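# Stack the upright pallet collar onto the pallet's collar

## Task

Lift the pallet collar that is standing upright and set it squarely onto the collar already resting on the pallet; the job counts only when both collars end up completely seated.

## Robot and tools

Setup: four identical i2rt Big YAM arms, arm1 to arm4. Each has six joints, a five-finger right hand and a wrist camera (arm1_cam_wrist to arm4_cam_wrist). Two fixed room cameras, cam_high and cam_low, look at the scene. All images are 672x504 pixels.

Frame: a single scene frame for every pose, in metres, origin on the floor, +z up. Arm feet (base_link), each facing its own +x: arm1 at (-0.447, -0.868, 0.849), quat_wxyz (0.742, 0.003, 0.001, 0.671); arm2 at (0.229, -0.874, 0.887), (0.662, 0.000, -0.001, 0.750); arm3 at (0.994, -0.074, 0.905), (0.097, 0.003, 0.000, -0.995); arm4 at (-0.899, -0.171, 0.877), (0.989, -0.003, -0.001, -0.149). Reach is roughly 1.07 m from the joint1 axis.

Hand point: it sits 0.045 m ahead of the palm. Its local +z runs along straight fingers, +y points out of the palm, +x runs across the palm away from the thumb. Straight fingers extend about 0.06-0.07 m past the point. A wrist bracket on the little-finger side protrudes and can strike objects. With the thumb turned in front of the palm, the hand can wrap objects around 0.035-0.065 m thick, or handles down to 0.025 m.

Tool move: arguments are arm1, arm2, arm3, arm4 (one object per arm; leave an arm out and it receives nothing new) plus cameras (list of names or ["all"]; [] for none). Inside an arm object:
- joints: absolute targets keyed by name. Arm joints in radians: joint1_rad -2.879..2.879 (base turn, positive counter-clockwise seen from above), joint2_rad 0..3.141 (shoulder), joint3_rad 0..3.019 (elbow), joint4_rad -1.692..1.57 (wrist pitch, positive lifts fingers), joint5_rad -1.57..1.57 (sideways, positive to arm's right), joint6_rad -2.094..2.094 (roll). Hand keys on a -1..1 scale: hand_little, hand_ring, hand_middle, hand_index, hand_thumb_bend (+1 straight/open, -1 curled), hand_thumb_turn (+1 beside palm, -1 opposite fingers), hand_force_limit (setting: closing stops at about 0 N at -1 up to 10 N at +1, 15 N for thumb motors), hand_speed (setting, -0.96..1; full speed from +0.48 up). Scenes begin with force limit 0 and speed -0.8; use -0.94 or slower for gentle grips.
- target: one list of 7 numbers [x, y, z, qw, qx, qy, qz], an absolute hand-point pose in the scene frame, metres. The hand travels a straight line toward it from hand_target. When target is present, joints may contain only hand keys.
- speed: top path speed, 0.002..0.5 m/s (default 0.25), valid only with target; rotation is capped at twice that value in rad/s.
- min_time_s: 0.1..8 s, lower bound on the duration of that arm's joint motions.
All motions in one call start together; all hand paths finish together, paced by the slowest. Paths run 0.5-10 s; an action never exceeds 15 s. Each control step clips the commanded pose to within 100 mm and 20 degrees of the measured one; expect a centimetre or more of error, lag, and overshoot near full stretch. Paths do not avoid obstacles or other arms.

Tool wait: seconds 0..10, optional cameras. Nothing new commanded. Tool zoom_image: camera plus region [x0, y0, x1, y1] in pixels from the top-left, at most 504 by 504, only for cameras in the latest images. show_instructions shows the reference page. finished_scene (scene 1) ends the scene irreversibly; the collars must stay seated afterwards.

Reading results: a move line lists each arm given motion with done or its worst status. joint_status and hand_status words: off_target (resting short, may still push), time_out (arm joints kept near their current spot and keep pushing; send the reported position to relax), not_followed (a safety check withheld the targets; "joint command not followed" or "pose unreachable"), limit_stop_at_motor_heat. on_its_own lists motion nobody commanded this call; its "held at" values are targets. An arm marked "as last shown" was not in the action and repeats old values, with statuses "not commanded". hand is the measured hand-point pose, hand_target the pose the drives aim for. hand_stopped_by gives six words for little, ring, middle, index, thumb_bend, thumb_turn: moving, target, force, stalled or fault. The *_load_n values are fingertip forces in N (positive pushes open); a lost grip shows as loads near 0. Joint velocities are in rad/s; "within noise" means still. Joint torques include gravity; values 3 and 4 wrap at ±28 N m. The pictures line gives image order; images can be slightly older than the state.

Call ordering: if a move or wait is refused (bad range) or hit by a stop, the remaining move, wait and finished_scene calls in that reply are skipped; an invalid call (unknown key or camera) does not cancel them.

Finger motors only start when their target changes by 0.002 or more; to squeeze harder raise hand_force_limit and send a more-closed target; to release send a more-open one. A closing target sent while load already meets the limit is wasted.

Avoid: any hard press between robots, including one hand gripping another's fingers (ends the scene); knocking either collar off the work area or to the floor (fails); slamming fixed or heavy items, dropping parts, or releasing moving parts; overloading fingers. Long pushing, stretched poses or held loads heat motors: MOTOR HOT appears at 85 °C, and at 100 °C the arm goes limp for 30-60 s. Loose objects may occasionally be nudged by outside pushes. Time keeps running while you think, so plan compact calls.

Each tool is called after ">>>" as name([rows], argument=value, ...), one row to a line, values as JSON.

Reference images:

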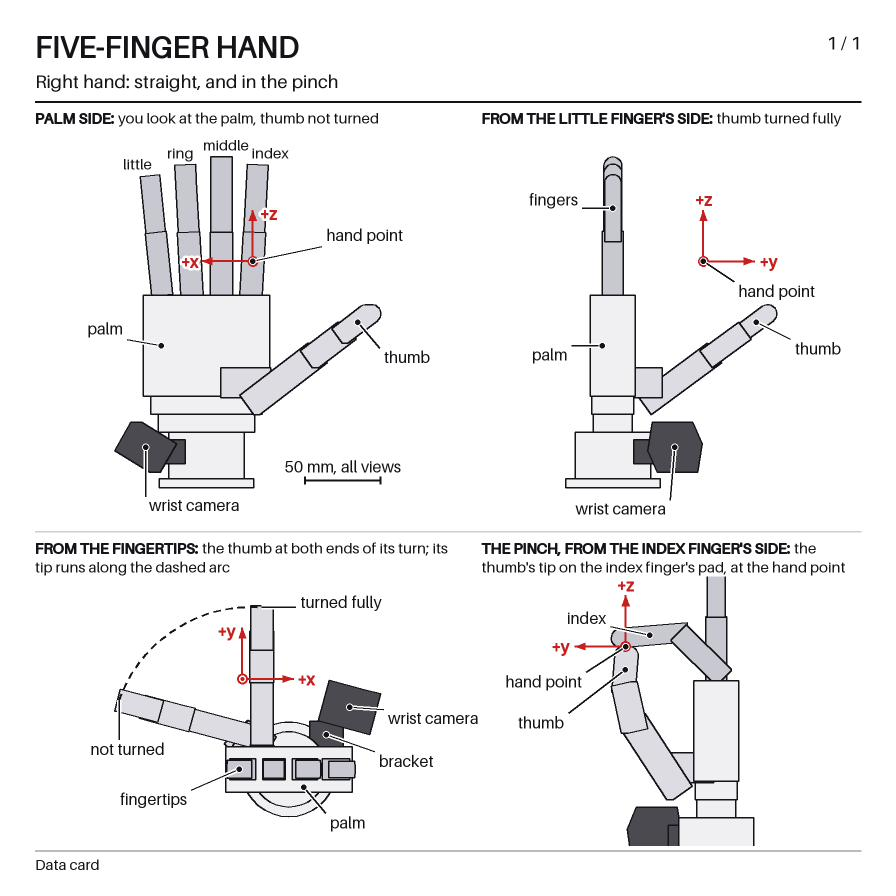

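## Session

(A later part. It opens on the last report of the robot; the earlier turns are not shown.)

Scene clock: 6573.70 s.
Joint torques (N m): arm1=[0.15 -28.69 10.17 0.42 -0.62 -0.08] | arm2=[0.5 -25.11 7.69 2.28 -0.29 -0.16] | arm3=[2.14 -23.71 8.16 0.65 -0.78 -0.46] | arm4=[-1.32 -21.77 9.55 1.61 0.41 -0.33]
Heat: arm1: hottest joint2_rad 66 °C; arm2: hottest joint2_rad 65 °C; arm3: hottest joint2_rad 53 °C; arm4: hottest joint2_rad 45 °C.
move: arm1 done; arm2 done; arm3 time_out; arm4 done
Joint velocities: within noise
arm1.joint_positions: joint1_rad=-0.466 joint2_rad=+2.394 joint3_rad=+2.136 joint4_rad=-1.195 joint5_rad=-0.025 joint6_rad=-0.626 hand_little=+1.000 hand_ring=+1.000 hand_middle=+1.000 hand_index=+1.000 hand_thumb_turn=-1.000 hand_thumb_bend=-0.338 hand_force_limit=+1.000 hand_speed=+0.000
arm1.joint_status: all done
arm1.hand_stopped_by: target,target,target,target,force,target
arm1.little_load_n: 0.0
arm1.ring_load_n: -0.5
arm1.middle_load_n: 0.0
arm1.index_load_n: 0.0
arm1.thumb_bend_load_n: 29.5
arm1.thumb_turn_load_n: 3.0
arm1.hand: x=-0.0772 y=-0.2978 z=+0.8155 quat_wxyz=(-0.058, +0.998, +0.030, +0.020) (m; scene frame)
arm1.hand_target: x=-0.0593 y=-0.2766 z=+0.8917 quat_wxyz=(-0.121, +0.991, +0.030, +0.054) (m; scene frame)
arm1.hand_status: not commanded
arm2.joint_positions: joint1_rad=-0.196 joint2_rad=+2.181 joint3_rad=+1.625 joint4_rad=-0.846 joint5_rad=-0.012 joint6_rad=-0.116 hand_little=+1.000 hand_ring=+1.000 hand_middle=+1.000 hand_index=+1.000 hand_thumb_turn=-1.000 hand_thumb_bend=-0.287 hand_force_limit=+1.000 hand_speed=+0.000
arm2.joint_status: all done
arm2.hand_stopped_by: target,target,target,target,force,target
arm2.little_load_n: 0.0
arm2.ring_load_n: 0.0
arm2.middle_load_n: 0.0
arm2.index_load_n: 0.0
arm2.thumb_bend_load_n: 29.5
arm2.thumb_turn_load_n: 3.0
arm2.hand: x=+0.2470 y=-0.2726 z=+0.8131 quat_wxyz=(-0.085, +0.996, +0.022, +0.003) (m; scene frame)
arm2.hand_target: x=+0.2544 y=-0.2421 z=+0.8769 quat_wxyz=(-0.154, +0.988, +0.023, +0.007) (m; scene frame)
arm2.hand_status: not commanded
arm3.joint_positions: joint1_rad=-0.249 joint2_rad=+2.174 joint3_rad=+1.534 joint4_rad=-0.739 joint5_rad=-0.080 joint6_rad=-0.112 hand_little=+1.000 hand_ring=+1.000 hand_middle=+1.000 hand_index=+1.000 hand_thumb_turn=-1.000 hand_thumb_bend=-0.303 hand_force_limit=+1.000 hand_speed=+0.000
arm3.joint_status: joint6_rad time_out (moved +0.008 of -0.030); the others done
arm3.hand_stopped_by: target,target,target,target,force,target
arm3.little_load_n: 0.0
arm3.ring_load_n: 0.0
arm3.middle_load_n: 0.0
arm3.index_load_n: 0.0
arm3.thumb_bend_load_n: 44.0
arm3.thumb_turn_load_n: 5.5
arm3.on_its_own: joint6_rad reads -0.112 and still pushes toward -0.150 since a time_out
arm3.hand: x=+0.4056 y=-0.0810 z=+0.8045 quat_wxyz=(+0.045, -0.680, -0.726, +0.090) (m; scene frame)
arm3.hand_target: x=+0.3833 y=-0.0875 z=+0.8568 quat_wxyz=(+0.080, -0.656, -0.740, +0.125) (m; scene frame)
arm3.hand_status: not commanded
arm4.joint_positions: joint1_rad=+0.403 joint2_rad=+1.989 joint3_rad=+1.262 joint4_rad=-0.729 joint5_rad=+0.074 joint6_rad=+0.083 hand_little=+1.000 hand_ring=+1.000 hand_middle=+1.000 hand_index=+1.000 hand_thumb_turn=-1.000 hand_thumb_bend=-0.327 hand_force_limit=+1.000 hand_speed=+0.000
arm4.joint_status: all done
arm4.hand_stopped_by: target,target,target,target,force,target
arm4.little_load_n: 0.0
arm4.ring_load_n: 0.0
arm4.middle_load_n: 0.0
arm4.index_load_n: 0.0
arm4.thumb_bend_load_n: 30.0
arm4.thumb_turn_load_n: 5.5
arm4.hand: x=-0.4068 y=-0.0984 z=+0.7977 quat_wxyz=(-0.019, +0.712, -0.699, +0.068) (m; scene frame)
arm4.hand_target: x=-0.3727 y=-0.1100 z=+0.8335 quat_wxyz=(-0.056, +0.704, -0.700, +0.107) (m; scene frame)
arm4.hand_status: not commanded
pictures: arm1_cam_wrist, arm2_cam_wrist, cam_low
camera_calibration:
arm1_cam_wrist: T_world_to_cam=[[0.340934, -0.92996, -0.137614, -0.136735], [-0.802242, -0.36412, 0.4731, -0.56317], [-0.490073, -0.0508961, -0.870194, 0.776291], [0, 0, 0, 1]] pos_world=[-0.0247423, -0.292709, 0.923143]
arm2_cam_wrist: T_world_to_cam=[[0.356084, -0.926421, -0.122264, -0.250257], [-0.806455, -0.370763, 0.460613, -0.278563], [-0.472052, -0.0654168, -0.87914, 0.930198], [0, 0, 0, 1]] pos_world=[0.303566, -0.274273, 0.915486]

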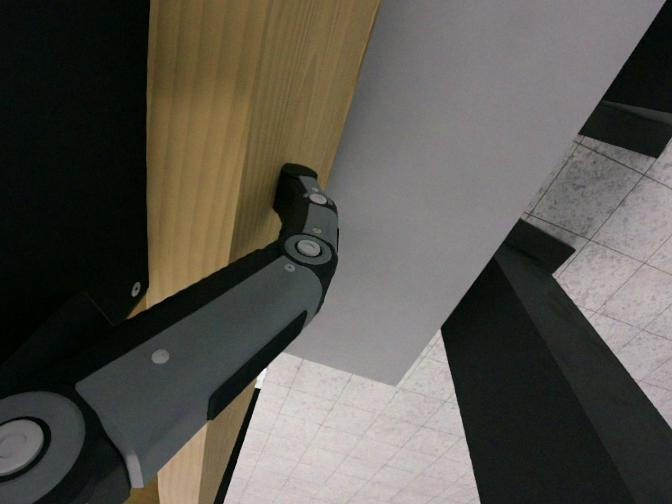

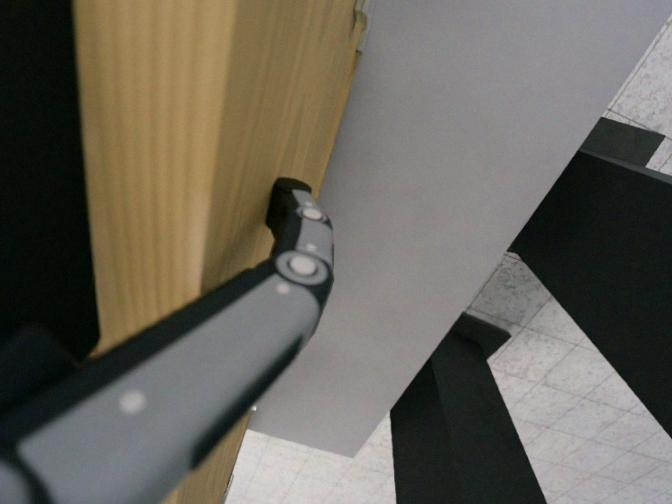

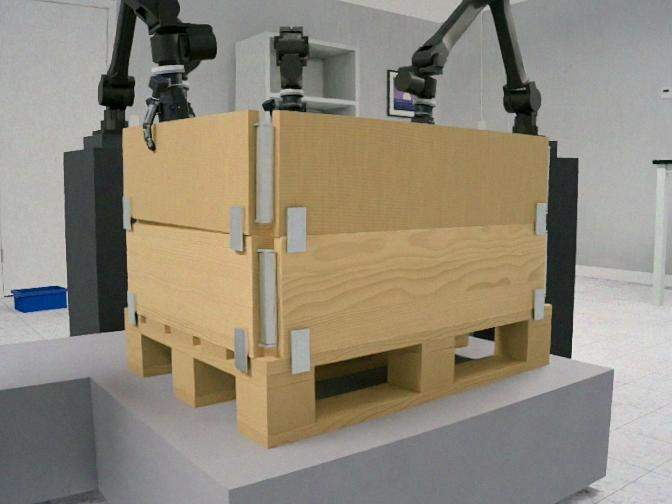

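>>> move(arm1={"joints":{"joint1_rad":-0.466,"joint2_rad":2.345,"joint3_rad":2.150,"joint4_rad":-1.160,"joint5_rad":-0.035,"joint6_rad":-0.628},"min_time_s":3.5}, arm2={"joints":{"joint1_rad":-0.198,"joint2_rad":2.130,"joint3_rad":1.640,"joint4_rad":-0.800,"joint5_rad":-0.018,"joint6_rad":-0.118},"min_time_s":3.5}, arm3={"joints":{"joint1_rad":-0.250,"joint2_rad":2.130,"joint3_rad":1.540,"joint4_rad":-0.705,"joint5_rad":-0.075,"joint6_rad":-0.120},"min_time_s":3.5}, arm4={"joints":{"joint1_rad":0.403,"joint2_rad":1.965,"joint3_rad":1.275,"joint4_rad":-0.690,"joint5_rad":0.072,"joint6_rad":0.080},"min_time_s":3.5}, cameras=["cam_low","cam_high","arm2_cam_wrist","arm4_cam_wrist"])

>>> zoom_image(camera="arm2_cam_wrist", region=[300, 0, 460, 120])

>>> zoom_image(camera="cam_low", region=[110, 180, 330, 260])

>>> zoom_image(camera="cam_high", region=[270, 150, 440, 320])

Scene clock: 6596.77 s.
Joint torques (N m): arm1=[0.91 -25.35 9.88 0.53 -0.49 -0.04] | arm2=[0.91 -22.42 8.29 2.3 -0.22 -0.08] | arm3=[1.32 -21.77 8.05 1.39 -0.48 -0.24] | arm4=[0.32 -20.19 8.25 1.85 0.18 -0.19]
Heat: arm1: hottest joint2_rad 67 °C; arm2: hottest joint2_rad 69 °C; arm3: hottest joint2_rad 53 °C; arm4: hottest joint2_rad 44 °C.
move: arm1 done; arm2 done; arm3 done; arm4 done
Joint velocities: within noise
arm1.joint_positions: joint1_rad=-0.466 joint2_rad=+2.398 joint3_rad=+2.119 joint4_rad=-1.176 joint5_rad=-0.021 joint6_rad=-0.626 hand_little=+1.000 hand_ring=+1.000 hand_middle=+1.000 hand_index=+1.000 hand_thumb_turn=-1.000 hand_thumb_bend=-0.338 hand_force_limit=+1.000 hand_speed=+0.000
arm1.joint_status: all done
arm1.hand_stopped_by: target,target,target,target,force,target
arm1.little_load_n: 0.0
arm1.ring_load_n: 0.0
arm1.middle_load_n: 0.0
arm1.index_load_n: 0.0
arm1.thumb_bend_load_n: 24.0
arm1.thumb_turn_load_n: 3.0
arm1.hand: x=-0.0777 y=-0.2998 z=+0.8062 quat_wxyz=(-0.056, +0.998, +0.030, +0.021) (m; scene frame)
arm1.hand_target: x=-0.0671 y=-0.2785 z=+0.8520 quat_wxyz=(-0.101, +0.993, +0.032, +0.044) (m; scene frame)
arm1.hand_status: not commanded
arm2.joint_positions: joint1_rad=-0.196 joint2_rad=+2.190 joint3_rad=+1.617 joint4_rad=-0.828 joint5_rad=-0.012 joint6_rad=-0.116 hand_little=+1.000 hand_ring=+1.000 hand_middle=+1.000 hand_index=+1.000 hand_thumb_turn=-1.000 hand_thumb_bend=-0.287 hand_force_limit=+1.000 hand_speed=+0.000
arm2.joint_status: all done
arm2.hand_stopped_by: target,target,target,target,force,target
arm2.little_load_n: 0.0
arm2.ring_load_n: 0.0
arm2.middle_load_n: 0.0
arm2.index_load_n: 0.0
arm2.thumb_bend_load_n: 23.5
arm2.thumb_turn_load_n: 2.5
arm2.hand: x=+0.2470 y=-0.2734 z=+0.8054 quat_wxyz=(-0.085, +0.996, +0.022, +0.003) (m; scene frame)
arm2.hand_target: x=+0.2491 y=-0.2436 z=+0.8487 quat_wxyz=(-0.141, +0.990, +0.023, +0.005) (m; scene frame)
arm2.hand_status: not commanded
arm3.joint_positions: joint1_rad=-0.248 joint2_rad=+2.182 joint3_rad=+1.530 joint4_rad=-0.724 joint5_rad=-0.068 joint6_rad=-0.106 hand_little=+1.000 hand_ring=+1.000 hand_middle=+1.000 hand_index=+1.000 hand_thumb_turn=-1.000 hand_thumb_bend=-0.301 hand_force_limit=+1.000 hand_speed=+0.000
arm3.joint_status: all done
arm3.hand_stopped_by: target,target,target,target,force,target
arm3.little_load_n: -0.5
arm3.ring_load_n: 0.0
arm3.middle_load_n: 0.0
arm3.index_load_n: 0.0
arm3.thumb_bend_load_n: 44.5
arm3.thumb_turn_load_n: 4.5
arm3.hand: x=+0.4054 y=-0.0796 z=+0.7982 quat_wxyz=(+0.050, -0.683, -0.724, +0.086) (m; scene frame)
arm3.hand_target: x=+0.3841 y=-0.0778 z=+0.8317 quat_wxyz=(+0.079, -0.673, -0.726, +0.114) (m; scene frame)
arm3.hand_status: not commanded
arm4.joint_positions: joint1_rad=+0.403 joint2_rad=+2.001 joint3_rad=+1.260 joint4_rad=-0.718 joint5_rad=+0.069 joint6_rad=+0.083 hand_little=+1.000 hand_ring=+1.000 hand_middle=+1.000 hand_index=+1.000 hand_thumb_turn=-1.000 hand_thumb_bend=-0.327 hand_force_limit=+1.000 hand_speed=+0.000
arm4.joint_status: all done
arm4.hand_stopped_by: target,target,target,target,force,target
arm4.little_load_n: 0.0
arm4.ring_load_n: 0.0
arm4.middle_load_n: 0.0
arm4.index_load_n: 0.0
arm4.thumb_bend_load_n: 28.5
arm4.thumb_turn_load_n: 5.5
arm4.hand: x=-0.4079 y=-0.0976 z=+0.7910 quat_wxyz=(-0.019, +0.712, -0.699, +0.064) (m; scene frame)
arm4.hand_target: x=-0.3847 y=-0.0959 z=+0.8123 quat_wxyz=(-0.049, +0.710, -0.697, +0.091) (m; scene frame)
arm4.hand_status: not commanded
pictures: arm2_cam_wrist, arm4_cam_wrist, cam_high, cam_low
camera_calibration:
arm2_cam_wrist: T_world_to_cam=[[0.356047, -0.926304, -0.123256, -0.251055], [-0.806527, -0.371231, 0.46011, -0.275081], [-0.471958, -0.0644115, -0.879265, 0.923682], [0, 0, 0, 1]] pos_world=[0.303466, -0.275177, 0.907785]
arm4_cam_wrist: T_world_to_cam=[[-0.95025, -0.295787, -0.0976493, -0.343734], [-0.308347, 0.848836, 0.429418, -0.384902], [-0.0441282, 0.438165, -0.897811, 0.855341], [0, 0, 0, 1]] pos_world=[-0.407572, -0.149733, 0.899654]

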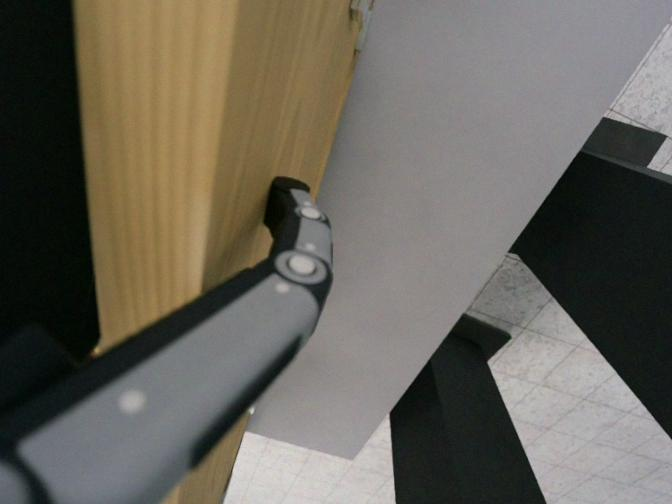

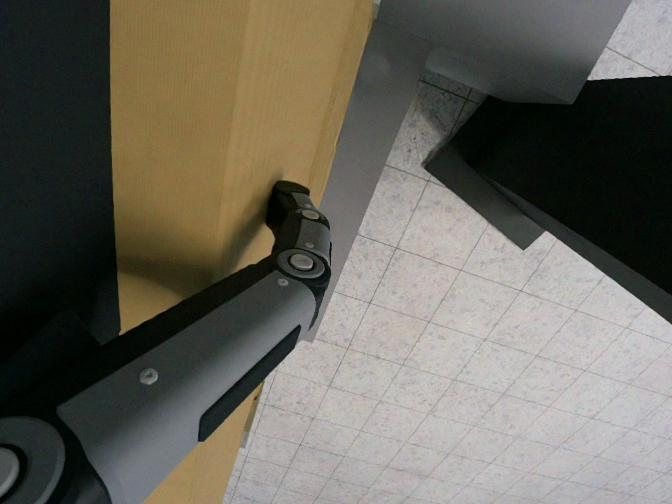

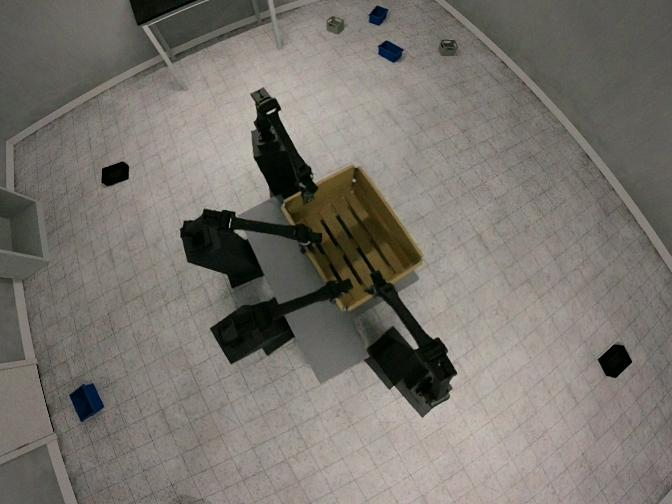

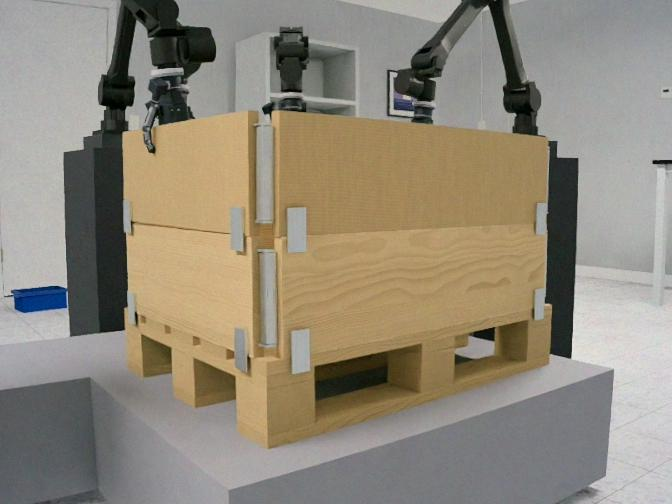

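Scaled by 3.150 from the camera's 672x504 image, which has a finer 960x720 frame.

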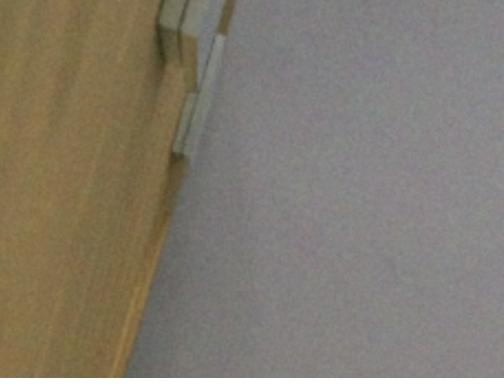

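Scaled by 2.291 from the camera's 672x504 image, which has a finer 960x720 frame.

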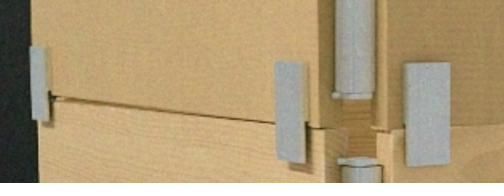

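Scaled by 2.965 from the camera's 672x504 image, which has a finer 960x720 frame.

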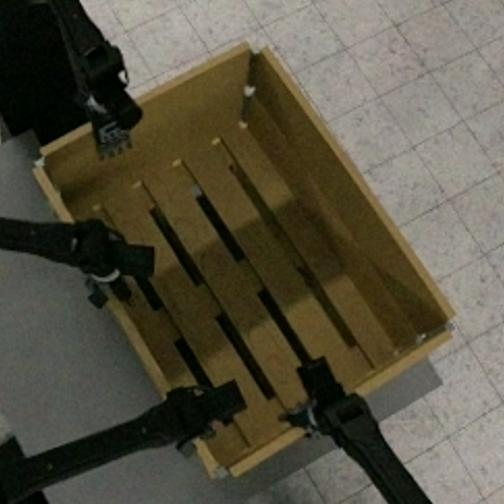

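>>> move(arm1={"joints":{"joint1_rad":-0.466,"joint2_rad":2.385,"joint3_rad":2.135,"joint4_rad":-1.150,"joint5_rad":-0.028,"joint6_rad":-0.628},"min_time_s":3}, arm2={"joints":{"joint1_rad":-0.197,"joint2_rad":2.175,"joint3_rad":1.630,"joint4_rad":-0.790,"joint5_rad":-0.015,"joint6_rad":-0.118},"min_time_s":3}, arm3={"joints":{"joint1_rad":-0.248,"joint2_rad":2.165,"joint3_rad":1.532,"joint4_rad":-0.700,"joint5_rad":-0.065,"joint6_rad":-0.112},"min_time_s":3}, arm4={"joints":{"joint1_rad":0.403,"joint2_rad":1.990,"joint3_rad":1.268,"joint4_rad":-0.690,"joint5_rad":0.068,"joint6_rad":0.080},"min_time_s":3}, cameras=["cam_low","cam_high","arm4_cam_wrist"])

>>> zoom_image(camera="cam_low", region=[110, 180, 330, 260])

>>> zoom_image(camera="cam_low", region=[500, 160, 590, 340])

Scene clock: 6608.37 s.
Joint torques (N m): arm1=[0.97 -23.3 8.94 0.57 -0.3 -0.02] | arm2=[1.14 -19.49 7.61 2.69 -0.11 -0.07] | arm3=[1.08 -19.72 7.15 1.28 -0.4 -0.13] | arm4=[0.32 -18.9 7.62 1.59 -0.01 -0.19]
Heat: arm1: hottest joint2_rad 68 °C; arm2: hottest joint2_rad 67 °C; arm3: hottest joint2_rad 55 °C; arm4: hottest joint2_rad 45 °C.
move: arm1 done; arm2 done; arm3 done; arm4 done
Joint velocities: within noise
arm1.joint_positions: joint1_rad=-0.466 joint2_rad=+2.411 joint3_rad=+2.116 joint4_rad=-1.167 joint5_rad=-0.019 joint6_rad=-0.628 hand_little=+1.000 hand_ring=+1.000 hand_middle=+1.000 hand_index=+1.000 hand_thumb_turn=-1.000 hand_thumb_bend=-0.338 hand_force_limit=+1.000 hand_speed=+0.000
arm1.joint_status: all done
arm1.hand_stopped_by: target,target,target,target,force,target
arm1.little_load_n: 0.0
arm1.ring_load_n: 0.0
arm1.middle_load_n: 0.0
arm1.index_load_n: 0.0
arm1.thumb_bend_load_n: 19.5
arm1.thumb_turn_load_n: 2.0
arm1.hand: x=-0.0776 y=-0.3007 z=+0.7966 quat_wxyz=(-0.052, +0.998, +0.031, +0.020) (m; scene frame)
arm1.hand_target: x=-0.0705 y=-0.2861 z=+0.8195 quat_wxyz=(-0.080, +0.996, +0.031, +0.034) (m; scene frame)
arm1.hand_status: not commanded
arm2.joint_positions: joint1_rad=-0.196 joint2_rad=+2.192 joint3_rad=+1.616 joint4_rad=-0.827 joint5_rad=-0.013 joint6_rad=-0.116 hand_little=+1.000 hand_ring=+1.000 hand_middle=+1.000 hand_index=+1.000 hand_thumb_turn=-1.000 hand_thumb_bend=-0.295 hand_force_limit=+1.000 hand_speed=+0.000
arm2.joint_status: all done
arm2.hand_stopped_by: target,target,target,target,force,target
arm2.little_load_n: 0.0
arm2.ring_load_n: -0.5
arm2.middle_load_n: 0.0
arm2.index_load_n: 0.0
arm2.thumb_bend_load_n: 16.0
arm2.thumb_turn_load_n: 1.5
arm2.hand: x=+0.2468 y=-0.2743 z=+0.8038 quat_wxyz=(-0.084, +0.996, +0.023, +0.002) (m; scene frame)
arm2.hand_target: x=+0.2483 y=-0.2538 z=+0.8179 quat_wxyz=(-0.118, +0.993, +0.023, +0.004) (m; scene frame)
arm2.hand_status: not commanded
arm3.joint_positions: joint1_rad=-0.248 joint2_rad=+2.193 joint3_rad=+1.530 joint4_rad=-0.715 joint5_rad=-0.060 joint6_rad=-0.106 hand_little=+1.000 hand_ring=+1.000 hand_middle=+1.000 hand_index=+1.000 hand_thumb_turn=-1.000 hand_thumb_bend=-0.300 hand_force_limit=+1.000 hand_speed=+0.000
arm3.joint_status: all done
arm3.hand_stopped_by: target,target,target,target,force,target
arm3.little_load_n: 0.0
arm3.ring_load_n: 0.0
arm3.middle_load_n: 0.0
arm3.index_load_n: 0.0
arm3.thumb_bend_load_n: 44.0
arm3.thumb_turn_load_n: 3.0
arm3.hand: x=+0.4056 y=-0.0780 z=+0.7920 quat_wxyz=(+0.052, -0.683, -0.724, +0.083) (m; scene frame)
arm3.hand_target: x=+0.3938 y=-0.0778 z=+0.8085 quat_wxyz=(+0.068, -0.679, -0.725, +0.099) (m; scene frame)
arm3.hand_status: not commanded
arm4.joint_positions: joint1_rad=+0.403 joint2_rad=+2.010 joint3_rad=+1.260 joint4_rad=-0.713 joint5_rad=+0.070 joint6_rad=+0.083 hand_little=+1.000 hand_ring=+1.000 hand_middle=+1.000 hand_index=+1.000 hand_thumb_turn=-1.000 hand_thumb_bend=-0.327 hand_force_limit=+1.000 hand_speed=+0.000
arm4.joint_status: all done
arm4.hand_stopped_by: target,target,target,target,force,target
arm4.little_load_n: 0.0
arm4.ring_load_n: 0.0
arm4.middle_load_n: 0.0
arm4.index_load_n: 0.0
arm4.thumb_bend_load_n: 27.0
arm4.thumb_turn_load_n: 4.0
arm4.hand: x=-0.4084 y=-0.0980 z=+0.7864 quat_wxyz=(-0.017, +0.712, -0.699, +0.064) (m; scene frame)
arm4.hand_target: x=-0.3934 y=-0.0963 z=+0.7979 quat_wxyz=(-0.038, +0.711, -0.697, +0.079) (m; scene frame)
arm4.hand_status: not commanded
pictures: arm4_cam_wrist, cam_high, cam_low
camera_calibration:
arm4_cam_wrist: T_world_to_cam=[[-0.950546, -0.296157, -0.0935552, -0.348144], [-0.306925, 0.849633, 0.428859, -0.381679], [-0.047522, 0.436365, -0.898514, 0.850454], [0, 0, 0, 1]] pos_world=[-0.407658, -0.149926, 0.89526]

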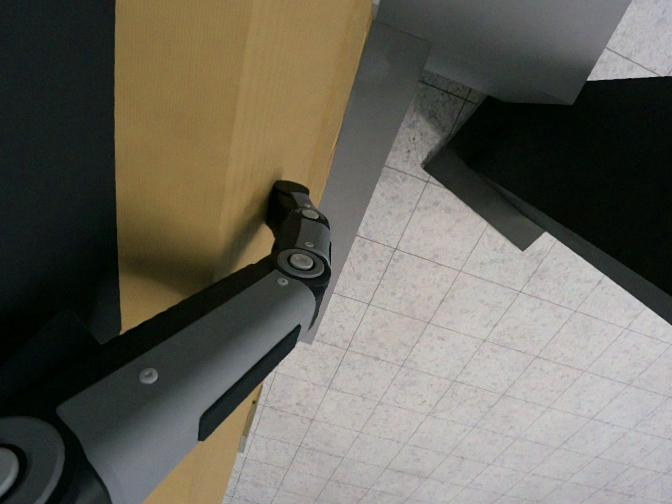

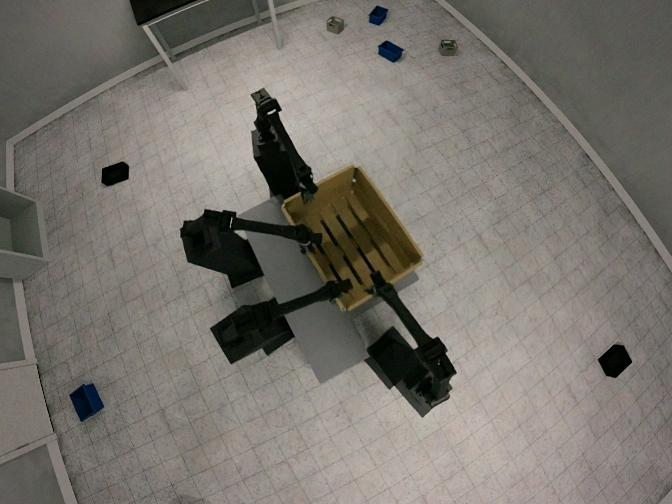

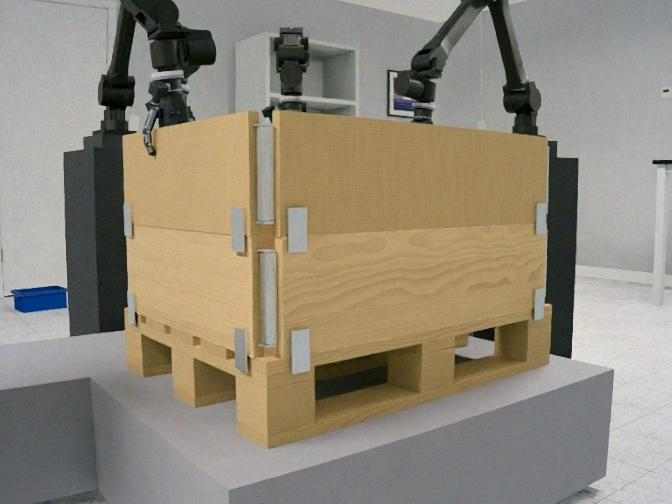

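Scaled by 2.291 from the camera's 672x504 image, which has a finer 960x720 frame.

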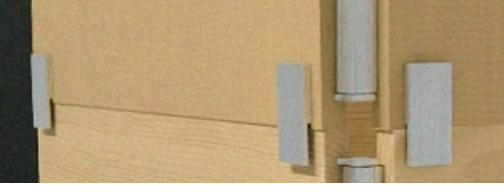

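Scaled by 2.800 from the camera's 672x504 image, which has a finer 960x720 frame.

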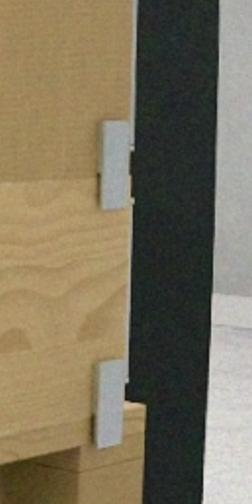

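>>> move(arm1={"joints": {"joint2_rad": 2.411}, "min_time_s": 3}, arm2={"joints": {"joint2_rad": 2.195}, "min_time_s": 3}, arm3={"joints": {"joint2_rad": 2.195}, "min_time_s": 3}, arm4={"joints": {"joint2_rad": 2.012}, "min_time_s": 3}, cameras=["all"])

Scene clock: 6627.10 s.
Joint torques (N m): arm1=[1.03 -21.48 8.92 0.55 -0.31 -0.02] | arm2=[1.14 -18.02 7.58 2.73 -0.11 -0.08] | arm3=[1.38 -17.73 7.19 1.2 -0.38 -0.14] | arm4=[0.32 -17.14 7.62 1.61 0 -0.18]
Heat: arm1: hottest joint2_rad 70 °C; arm2: hottest joint2_rad 67 °C; arm3: hottest joint2_rad 53 °C; arm4: hottest joint2_rad 45 °C.
move: arm1 done; arm2 done; arm3 done; arm4 done
Joint velocities: within noise
arm1.joint_positions: joint1_rad=-0.466 joint2_rad=+2.412 joint3_rad=+2.116 joint4_rad=-1.167 joint5_rad=-0.019 joint6_rad=-0.628 hand_little=+1.000 hand_ring=+1.000 hand_middle=+1.000 hand_index=+1.000 hand_thumb_turn=-1.000 hand_thumb_bend=-0.338 hand_force_limit=+1.000 hand_speed=+0.000
arm1.joint_status: all done
arm1.hand_stopped_by: target,target,target,target,force,target
arm1.little_load_n: 0.0
arm1.ring_load_n: 0.0
arm1.middle_load_n: 0.0
arm1.index_load_n: 0.0
arm1.thumb_bend_load_n: 19.0
arm1.thumb_turn_load_n: 2.0
arm1.hand: x=-0.0778 y=-0.3009 z=+0.7956 quat_wxyz=(-0.052, +0.998, +0.031, +0.020) (m; scene frame)
arm1.hand_target: x=-0.0730 y=-0.2897 z=+0.8022 quat_wxyz=(-0.070, +0.997, +0.031, +0.027) (m; scene frame)
arm1.hand_status: not commanded
arm2.joint_positions: joint1_rad=-0.196 joint2_rad=+2.193 joint3_rad=+1.616 joint4_rad=-0.827 joint5_rad=-0.013 joint6_rad=-0.116 hand_little=+1.000 hand_ring=+1.000 hand_middle=+1.000 hand_index=+1.000 hand_thumb_turn=-1.000 hand_thumb_bend=-0.295 hand_force_limit=+1.000 hand_speed=+0.000
arm2.joint_status: all done
arm2.hand_stopped_by: target,target,target,target,force,target
arm2.little_load_n: 0.0
arm2.ring_load_n: 0.0
arm2.middle_load_n: 0.0
arm2.index_load_n: 0.0
arm2.thumb_bend_load_n: 16.0
arm2.thumb_turn_load_n: 1.5
arm2.hand: x=+0.2468 y=-0.2747 z=+0.8029 quat_wxyz=(-0.083, +0.996, +0.023, +0.002) (m; scene frame)
arm2.hand_target: x=+0.2480 y=-0.2580 z=+0.8059 quat_wxyz=(-0.108, +0.994, +0.023, +0.004) (m; scene frame)
arm2.hand_status: not commanded
arm3.joint_positions: joint1_rad=-0.248 joint2_rad=+2.194 joint3_rad=+1.530 joint4_rad=-0.715 joint5_rad=-0.060 joint6_rad=-0.106 hand_little=+1.000 hand_ring=+1.000 hand_middle=+1.000 hand_index=+1.000 hand_thumb_turn=-1.000 hand_thumb_bend=-0.300 hand_force_limit=+1.000 hand_speed=+0.000
arm3.joint_status: all done
arm3.hand_stopped_by: target,target,target,target,force,target
arm3.little_load_n: 0.0
arm3.ring_load_n: 0.0
arm3.middle_load_n: 0.0
arm3.index_load_n: 0.0
arm3.thumb_bend_load_n: 44.0
arm3.thumb_turn_load_n: 3.0
arm3.hand: x=+0.4059 y=-0.0780 z=+0.7911 quat_wxyz=(+0.051, -0.683, -0.724, +0.082) (m; scene frame)
arm3.hand_target: x=+0.4009 y=-0.0781 z=+0.7912 quat_wxyz=(+0.056, -0.680, -0.726, +0.089) (m; scene frame)
arm3.hand_status: not commanded
arm4.joint_positions: joint1_rad=+0.403 joint2_rad=+2.012 joint3_rad=+1.260 joint4_rad=-0.713 joint5_rad=+0.070 joint6_rad=+0.083 hand_little=+1.000 hand_ring=+1.000 hand_middle=+1.000 hand_index=+1.000 hand_thumb_turn=-1.000 hand_thumb_bend=-0.327 hand_force_limit=+1.000 hand_speed=+0.000
arm4.joint_status: all done
arm4.hand_stopped_by: target,target,target,target,force,target
arm4.little_load_n: 0.0
arm4.ring_load_n: 0.0
arm4.middle_load_n: 0.0
arm4.index_load_n: 0.0
arm4.thumb_bend_load_n: 27.0
arm4.thumb_turn_load_n: 4.5
arm4.hand: x=-0.4088 y=-0.0980 z=+0.7857 quat_wxyz=(-0.017, +0.712, -0.699, +0.063) (m; scene frame)
arm4.hand_target: x=-0.3981 y=-0.0968 z=+0.7873 quat_wxyz=(-0.030, +0.712, -0.698, +0.073) (m; scene frame)
arm4.hand_status: not commanded
pictures: arm1_cam_wrist, arm2_cam_wrist, arm3_cam_wrist, arm4_cam_wrist, cam_high, cam_low
camera_calibration:
arm1_cam_wrist: T_world_to_cam=[[0.342524, -0.930962, -0.126438, -0.1513], [-0.801532, -0.35977, 0.477611, -0.55757], [-0.490126, -0.0622494, -0.869426, 0.754585], [0, 0, 0, 1]] pos_world=[-0.0252441, -0.294479, 0.903227]
arm2_cam_wrist: T_world_to_cam=[[0.356402, -0.926645, -0.119608, -0.25569], [-0.806036, -0.369676, 0.462218, -0.275889], [-0.472529, -0.0683273, -0.878663, 0.919978], [0, 0, 0, 1]] pos_world=[0.303468, -0.276063, 0.905289]
arm3_cam_wrist: T_world_to_cam=[[0.939593, 0.286482, -0.18733, -0.210439], [0.342239, -0.776503, 0.529071, -0.62341], [0.00610712, -0.561223, -0.827642, 0.728281], [0, 0, 0, 1]] pos_world=[0.406635, -0.0150646, 0.893162]
arm4_cam_wrist: T_world_to_cam=[[-0.950669, -0.296209, -0.092135, -0.349722], [-0.306341, 0.849713, 0.429119, -0.381422], [-0.0488207, 0.436175, -0.898536, 0.849278], [0, 0, 0, 1]] pos_world=[-0.407853, -0.149926, 0.894561]

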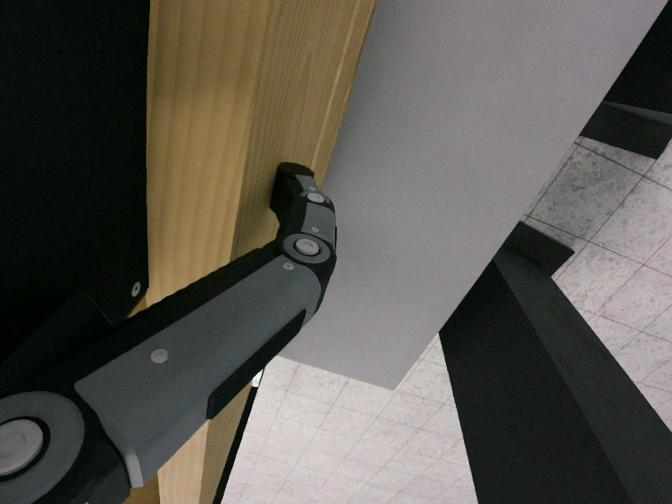

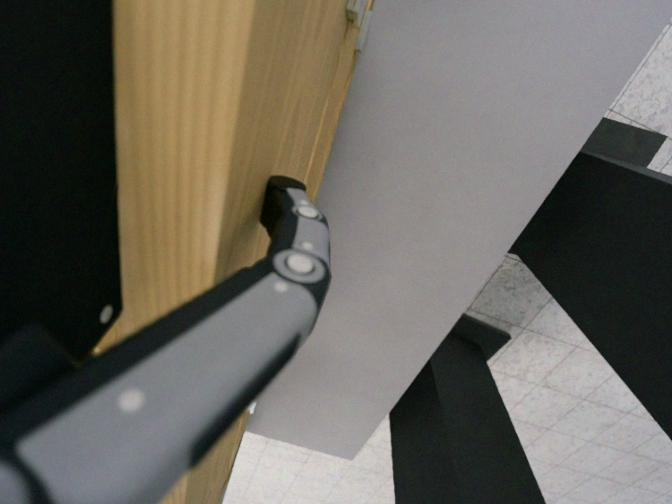

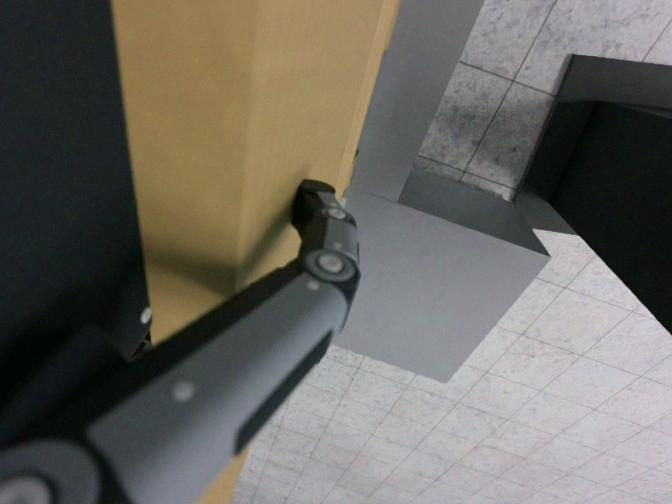

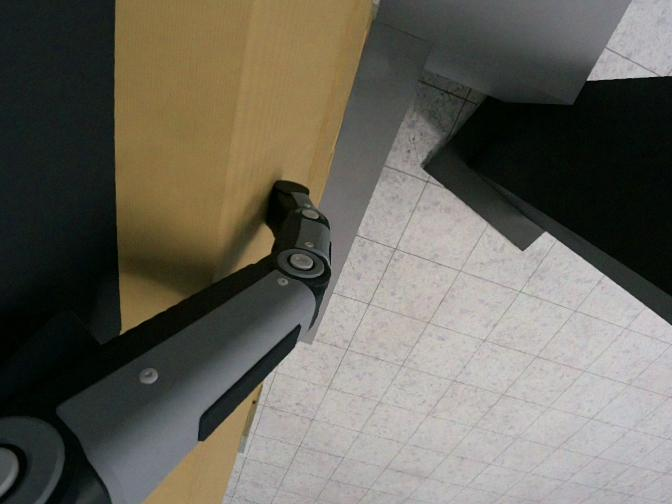

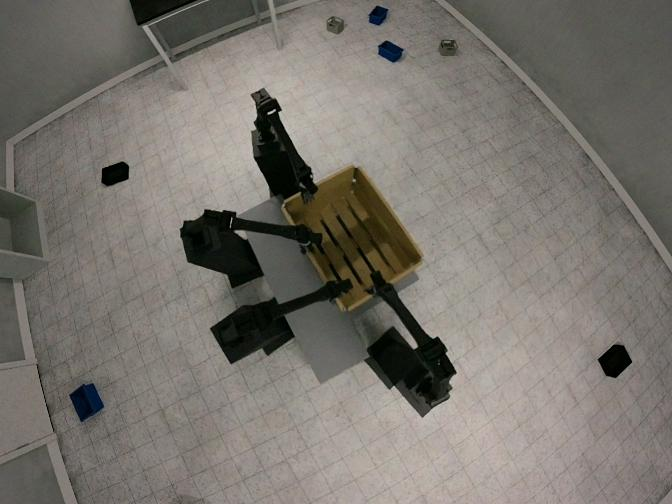

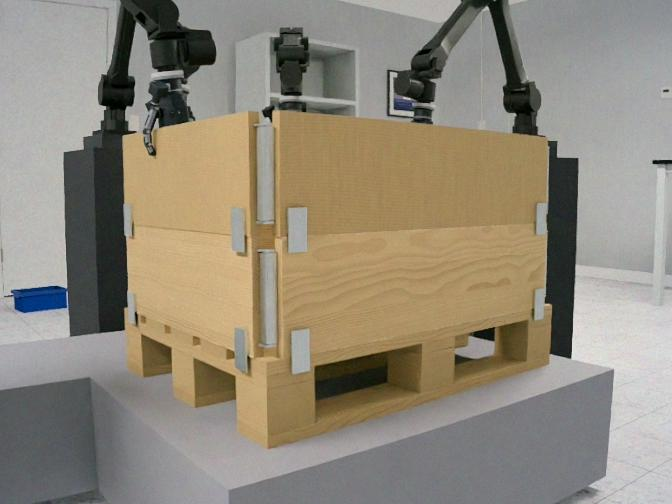

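>>> zoom_image(camera="cam_low", region=[110, 180, 330, 260])

>>> zoom_image(camera="cam_low", region=[440, 170, 590, 270])

>>> zoom_image(camera="cam_high", region=[270, 150, 440, 320])

>>> zoom_image(camera="arm2_cam_wrist", region=[300, 0, 420, 90])

>>> zoom_image(camera="arm4_cam_wrist", region=[300, 0, 460, 120])

Scaled by 2.291 from the camera's 672x504 image, which has a finer 960x720 frame.

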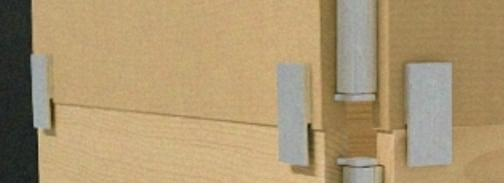

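Scaled by 3.360 from the camera's 672x504 image, which has a finer 960x720 frame.

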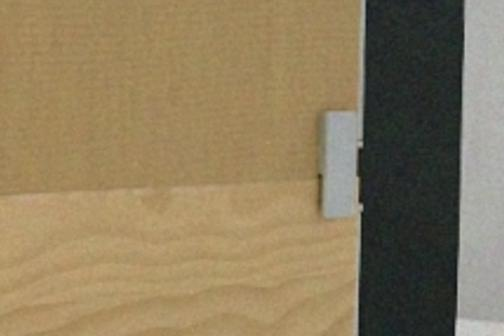

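Scaled by 2.965 from the camera's 672x504 image, which has a finer 960x720 frame.

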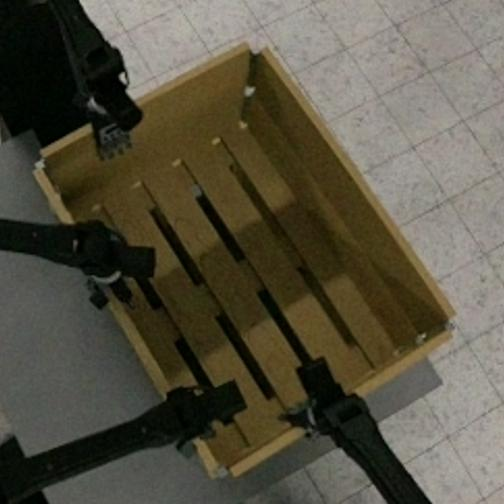

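Scaled by 4.200 from the camera's 672x504 image, which has a finer 960x720 frame.

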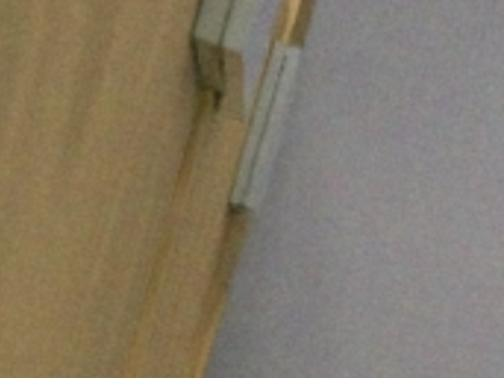

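Scaled by 3.150 from the camera's 672x504 image, which has a finer 960x720 frame.

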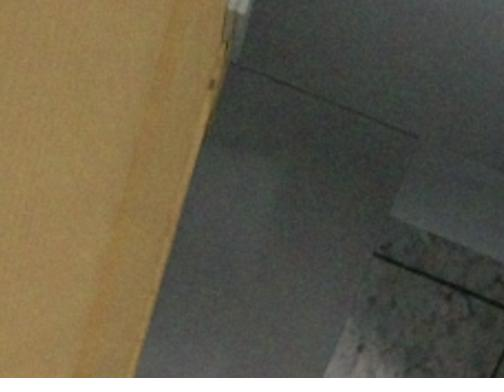

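>>> move(arm1={"joints": {"joint2_rad": 2.440}, "min_time_s": 3}, arm2={"joints": {"joint2_rad": 2.225}, "min_time_s": 3}, arm3={"joints": {"joint2_rad": 2.225}, "min_time_s": 3}, arm4={"joints": {"joint2_rad": 2.040}, "min_time_s": 3}, cameras=["cam_low", "cam_high", "arm1_cam_wrist", "arm2_cam_wrist", "arm4_cam_wrist"])

>>> zoom_image(camera="cam_low", region=[110, 180, 330, 260])

>>> zoom_image(camera="cam_low", region=[440, 170, 590, 270])

>>> zoom_image(camera="arm1_cam_wrist", region=[200, 0, 400, 150])

Scene clock: 6642.03 s.
Joint torques (N m): arm1=[0.97 -19.43 8.94 0.55 -0.32 -0.01] | arm2=[1.2 -16.09 7.56 2.69 -0.11 -0.08] | arm3=[1.2 -15.38 7.31 1.42 -0.43 -0.14] | arm4=[0.32 -15.15 7.64 1.61 -0.01 -0.19]
Heat: arm1: hottest joint2_rad 66 °C; arm2: hottest joint2_rad 63 °C; arm3: hottest joint2_rad 53 °C; arm4: hottest joint3_rad 45 °C.
move: arm1 done; arm2 done; arm3 done; arm4 done
Joint velocities: within noise
arm1.joint_positions: joint1_rad=-0.466 joint2_rad=+2.415 joint3_rad=+2.116 joint4_rad=-1.167 joint5_rad=-0.018 joint6_rad=-0.628 hand_little=+1.000 hand_ring=+1.000 hand_middle=+1.000 hand_index=+1.000 hand_thumb_turn=-1.000 hand_thumb_bend=-0.338 hand_force_limit=+1.000 hand_speed=+0.000
arm1.joint_status: all done
arm1.hand_stopped_by: target,target,target,target,force,target
arm1.little_load_n: 0.0
arm1.ring_load_n: 0.0
arm1.middle_load_n: 0.5
arm1.index_load_n: 0.0
arm1.thumb_bend_load_n: 19.0
arm1.thumb_turn_load_n: 2.0
arm1.hand: x=-0.0780 y=-0.3015 z=+0.7936 quat_wxyz=(-0.050, +0.998, +0.031, +0.019) (m; scene frame)
arm1.hand_target: x=-0.0760 y=-0.2943 z=+0.7827 quat_wxyz=(-0.057, +0.998, +0.031, +0.019) (m; scene frame)
arm1.hand_status: not commanded
arm2.joint_positions: joint1_rad=-0.196 joint2_rad=+2.197 joint3_rad=+1.616 joint4_rad=-0.827 joint5_rad=-0.012 joint6_rad=-0.117 hand_little=+1.000 hand_ring=+1.000 hand_middle=+1.000 hand_index=+1.000 hand_thumb_turn=-1.000 hand_thumb_bend=-0.295 hand_force_limit=+1.000 hand_speed=+0.000
arm2.joint_status: all done
arm2.hand_stopped_by: target,target,target,target,force,target
arm2.little_load_n: 0.0
arm2.ring_load_n: 0.0
arm2.middle_load_n: 0.0
arm2.index_load_n: 0.0
arm2.thumb_bend_load_n: 15.5
arm2.thumb_turn_load_n: 2.0
arm2.hand: x=+0.2469 y=-0.2754 z=+0.8009 quat_wxyz=(-0.082, +0.996, +0.023, +0.002) (m; scene frame)
arm2.hand_target: x=+0.2477 y=-0.2645 z=+0.7885 quat_wxyz=(-0.093, +0.995, +0.023, +0.002) (m; scene frame)
arm2.hand_status: not commanded
arm3.joint_positions: joint1_rad=-0.248 joint2_rad=+2.196 joint3_rad=+1.530 joint4_rad=-0.717 joint5_rad=-0.060 joint6_rad=-0.106 hand_little=+1.000 hand_ring=+1.000 hand_middle=+1.000 hand_index=+1.000 hand_thumb_turn=-1.000 hand_thumb_bend=-0.300 hand_force_limit=+1.000 hand_speed=+0.000
arm3.joint_status: all done
arm3.hand_stopped_by: target,target,target,target,force,target
arm3.little_load_n: 0.0
arm3.ring_load_n: 0.0
arm3.middle_load_n: 0.0
arm3.index_load_n: 0.0
arm3.thumb_bend_load_n: 43.5
arm3.thumb_turn_load_n: 3.0
arm3.hand: x=+0.4066 y=-0.0780 z=+0.7903 quat_wxyz=(+0.050, -0.683, -0.724, +0.081) (m; scene frame)
arm3.hand_target: x=+0.4086 y=-0.0785 z=+0.7742 quat_wxyz=(+0.045, -0.681, -0.726, +0.080) (m; scene frame)
arm3.hand_status: not commanded
arm4.joint_positions: joint1_rad=+0.403 joint2_rad=+2.015 joint3_rad=+1.260 joint4_rad=-0.713 joint5_rad=+0.070 joint6_rad=+0.083 hand_little=+1.000 hand_ring=+1.000 hand_middle=+1.000 hand_index=+1.000 hand_thumb_turn=-1.000 hand_thumb_bend=-0.327 hand_force_limit=+1.000 hand_speed=+0.000
arm4.joint_status: all done
arm4.hand_stopped_by: target,target,target,target,force,target
arm4.little_load_n: 0.0
arm4.ring_load_n: 0.0
arm4.middle_load_n: 0.0
arm4.index_load_n: 0.0
arm4.thumb_bend_load_n: 27.5
arm4.thumb_turn_load_n: 4.5
arm4.hand: x=-0.4094 y=-0.0981 z=+0.7845 quat_wxyz=(-0.016, +0.712, -0.699, +0.062) (m; scene frame)
arm4.hand_target: x=-0.4045 y=-0.0976 z=+0.7737 quat_wxyz=(-0.019, +0.713, -0.698, +0.063) (m; scene frame)
arm4.hand_status: not commanded
pictures: arm1_cam_wrist, arm2_cam_wrist, arm4_cam_wrist, cam_high, cam_low
camera_calibration:
arm1_cam_wrist: T_world_to_cam=[[0.342303, -0.931366, -0.124037, -0.15408], [-0.801086, -0.358277, 0.479478, -0.558027], [-0.49101, -0.0647624, -0.868744, 0.751399], [0, 0, 0, 1]] pos_world=[-0.0253414, -0.294771, 0.901223]
arm2_cam_wrist: T_world_to_cam=[[0.356669, -0.926954, -0.116377, -0.259374], [-0.806034, -0.36831, 0.463311, -0.27572], [-0.472331, -0.0714445, -0.878521, 0.917148], [0, 0, 0, 1]] pos_world=[0.303468, -0.276453, 0.903293]
arm4_cam_wrist: T_world_to_cam=[[-0.950929, -0.296179, -0.0895058, -0.352598], [-0.30514, 0.849833, 0.429736, -0.380913], [-0.051214, 0.435961, -0.898507, 0.847106], [0, 0, 0, 1]] pos_world=[-0.408144, -0.150025, 0.893263]

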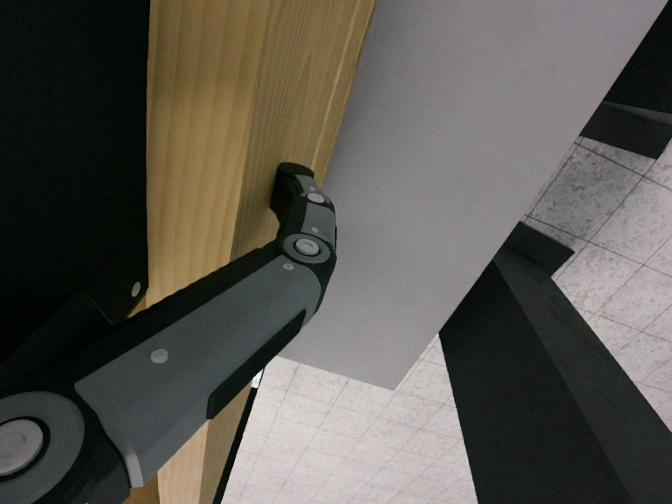

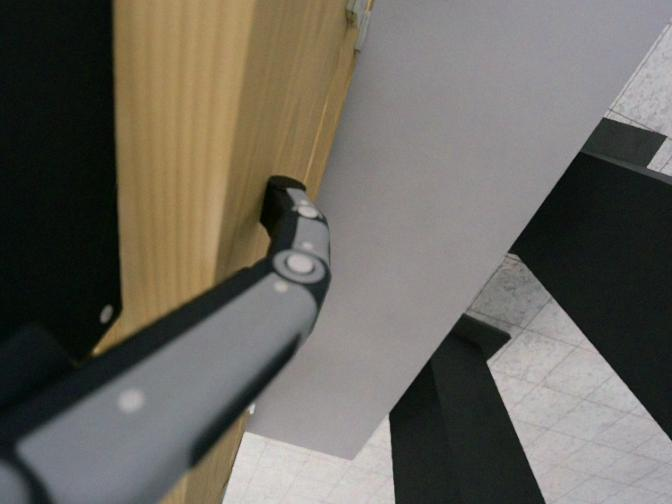

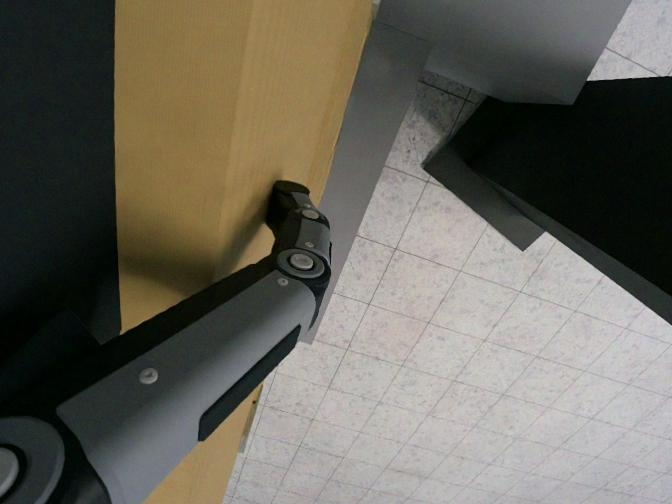

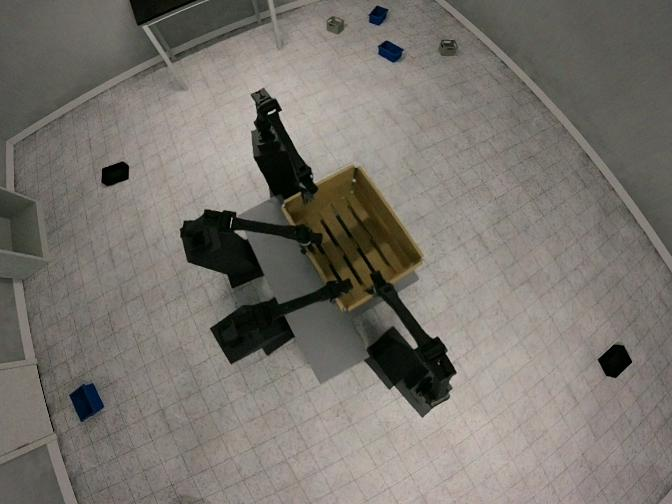

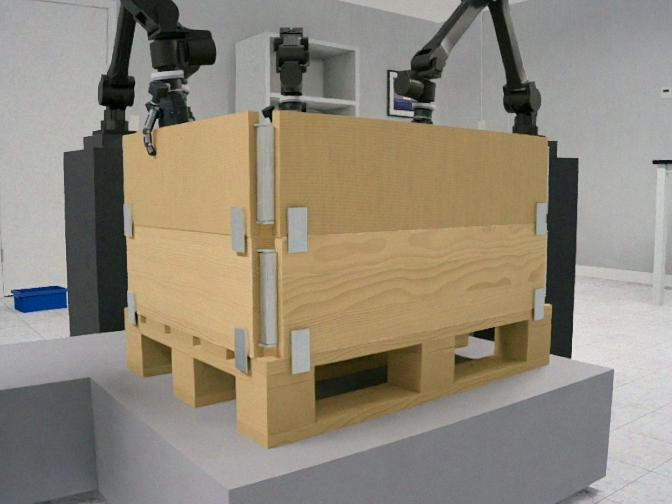

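Scaled by 2.291 from the camera's 672x504 image, which has a finer 960x720 frame.

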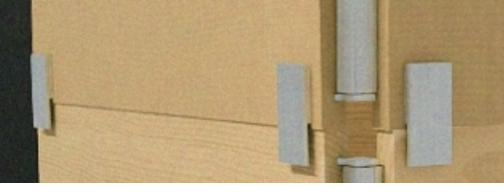

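Scaled by 3.360 from the camera's 672x504 image, which has a finer 960x720 frame.

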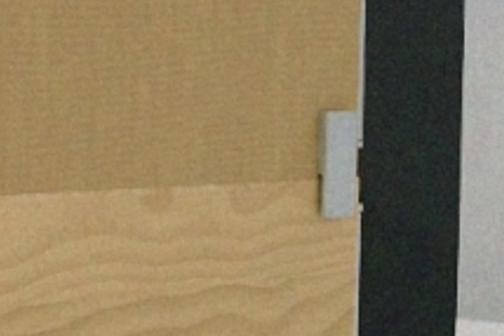

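Scaled by 2.520 from the camera's 672x504 image, which has a finer 960x720 frame.

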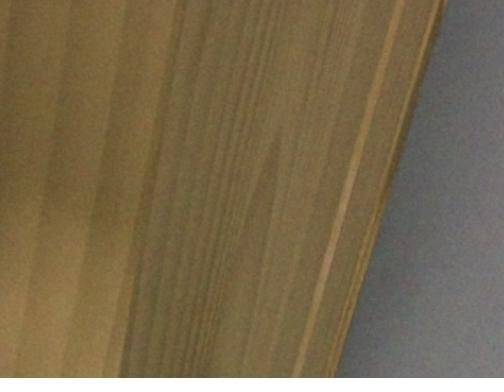

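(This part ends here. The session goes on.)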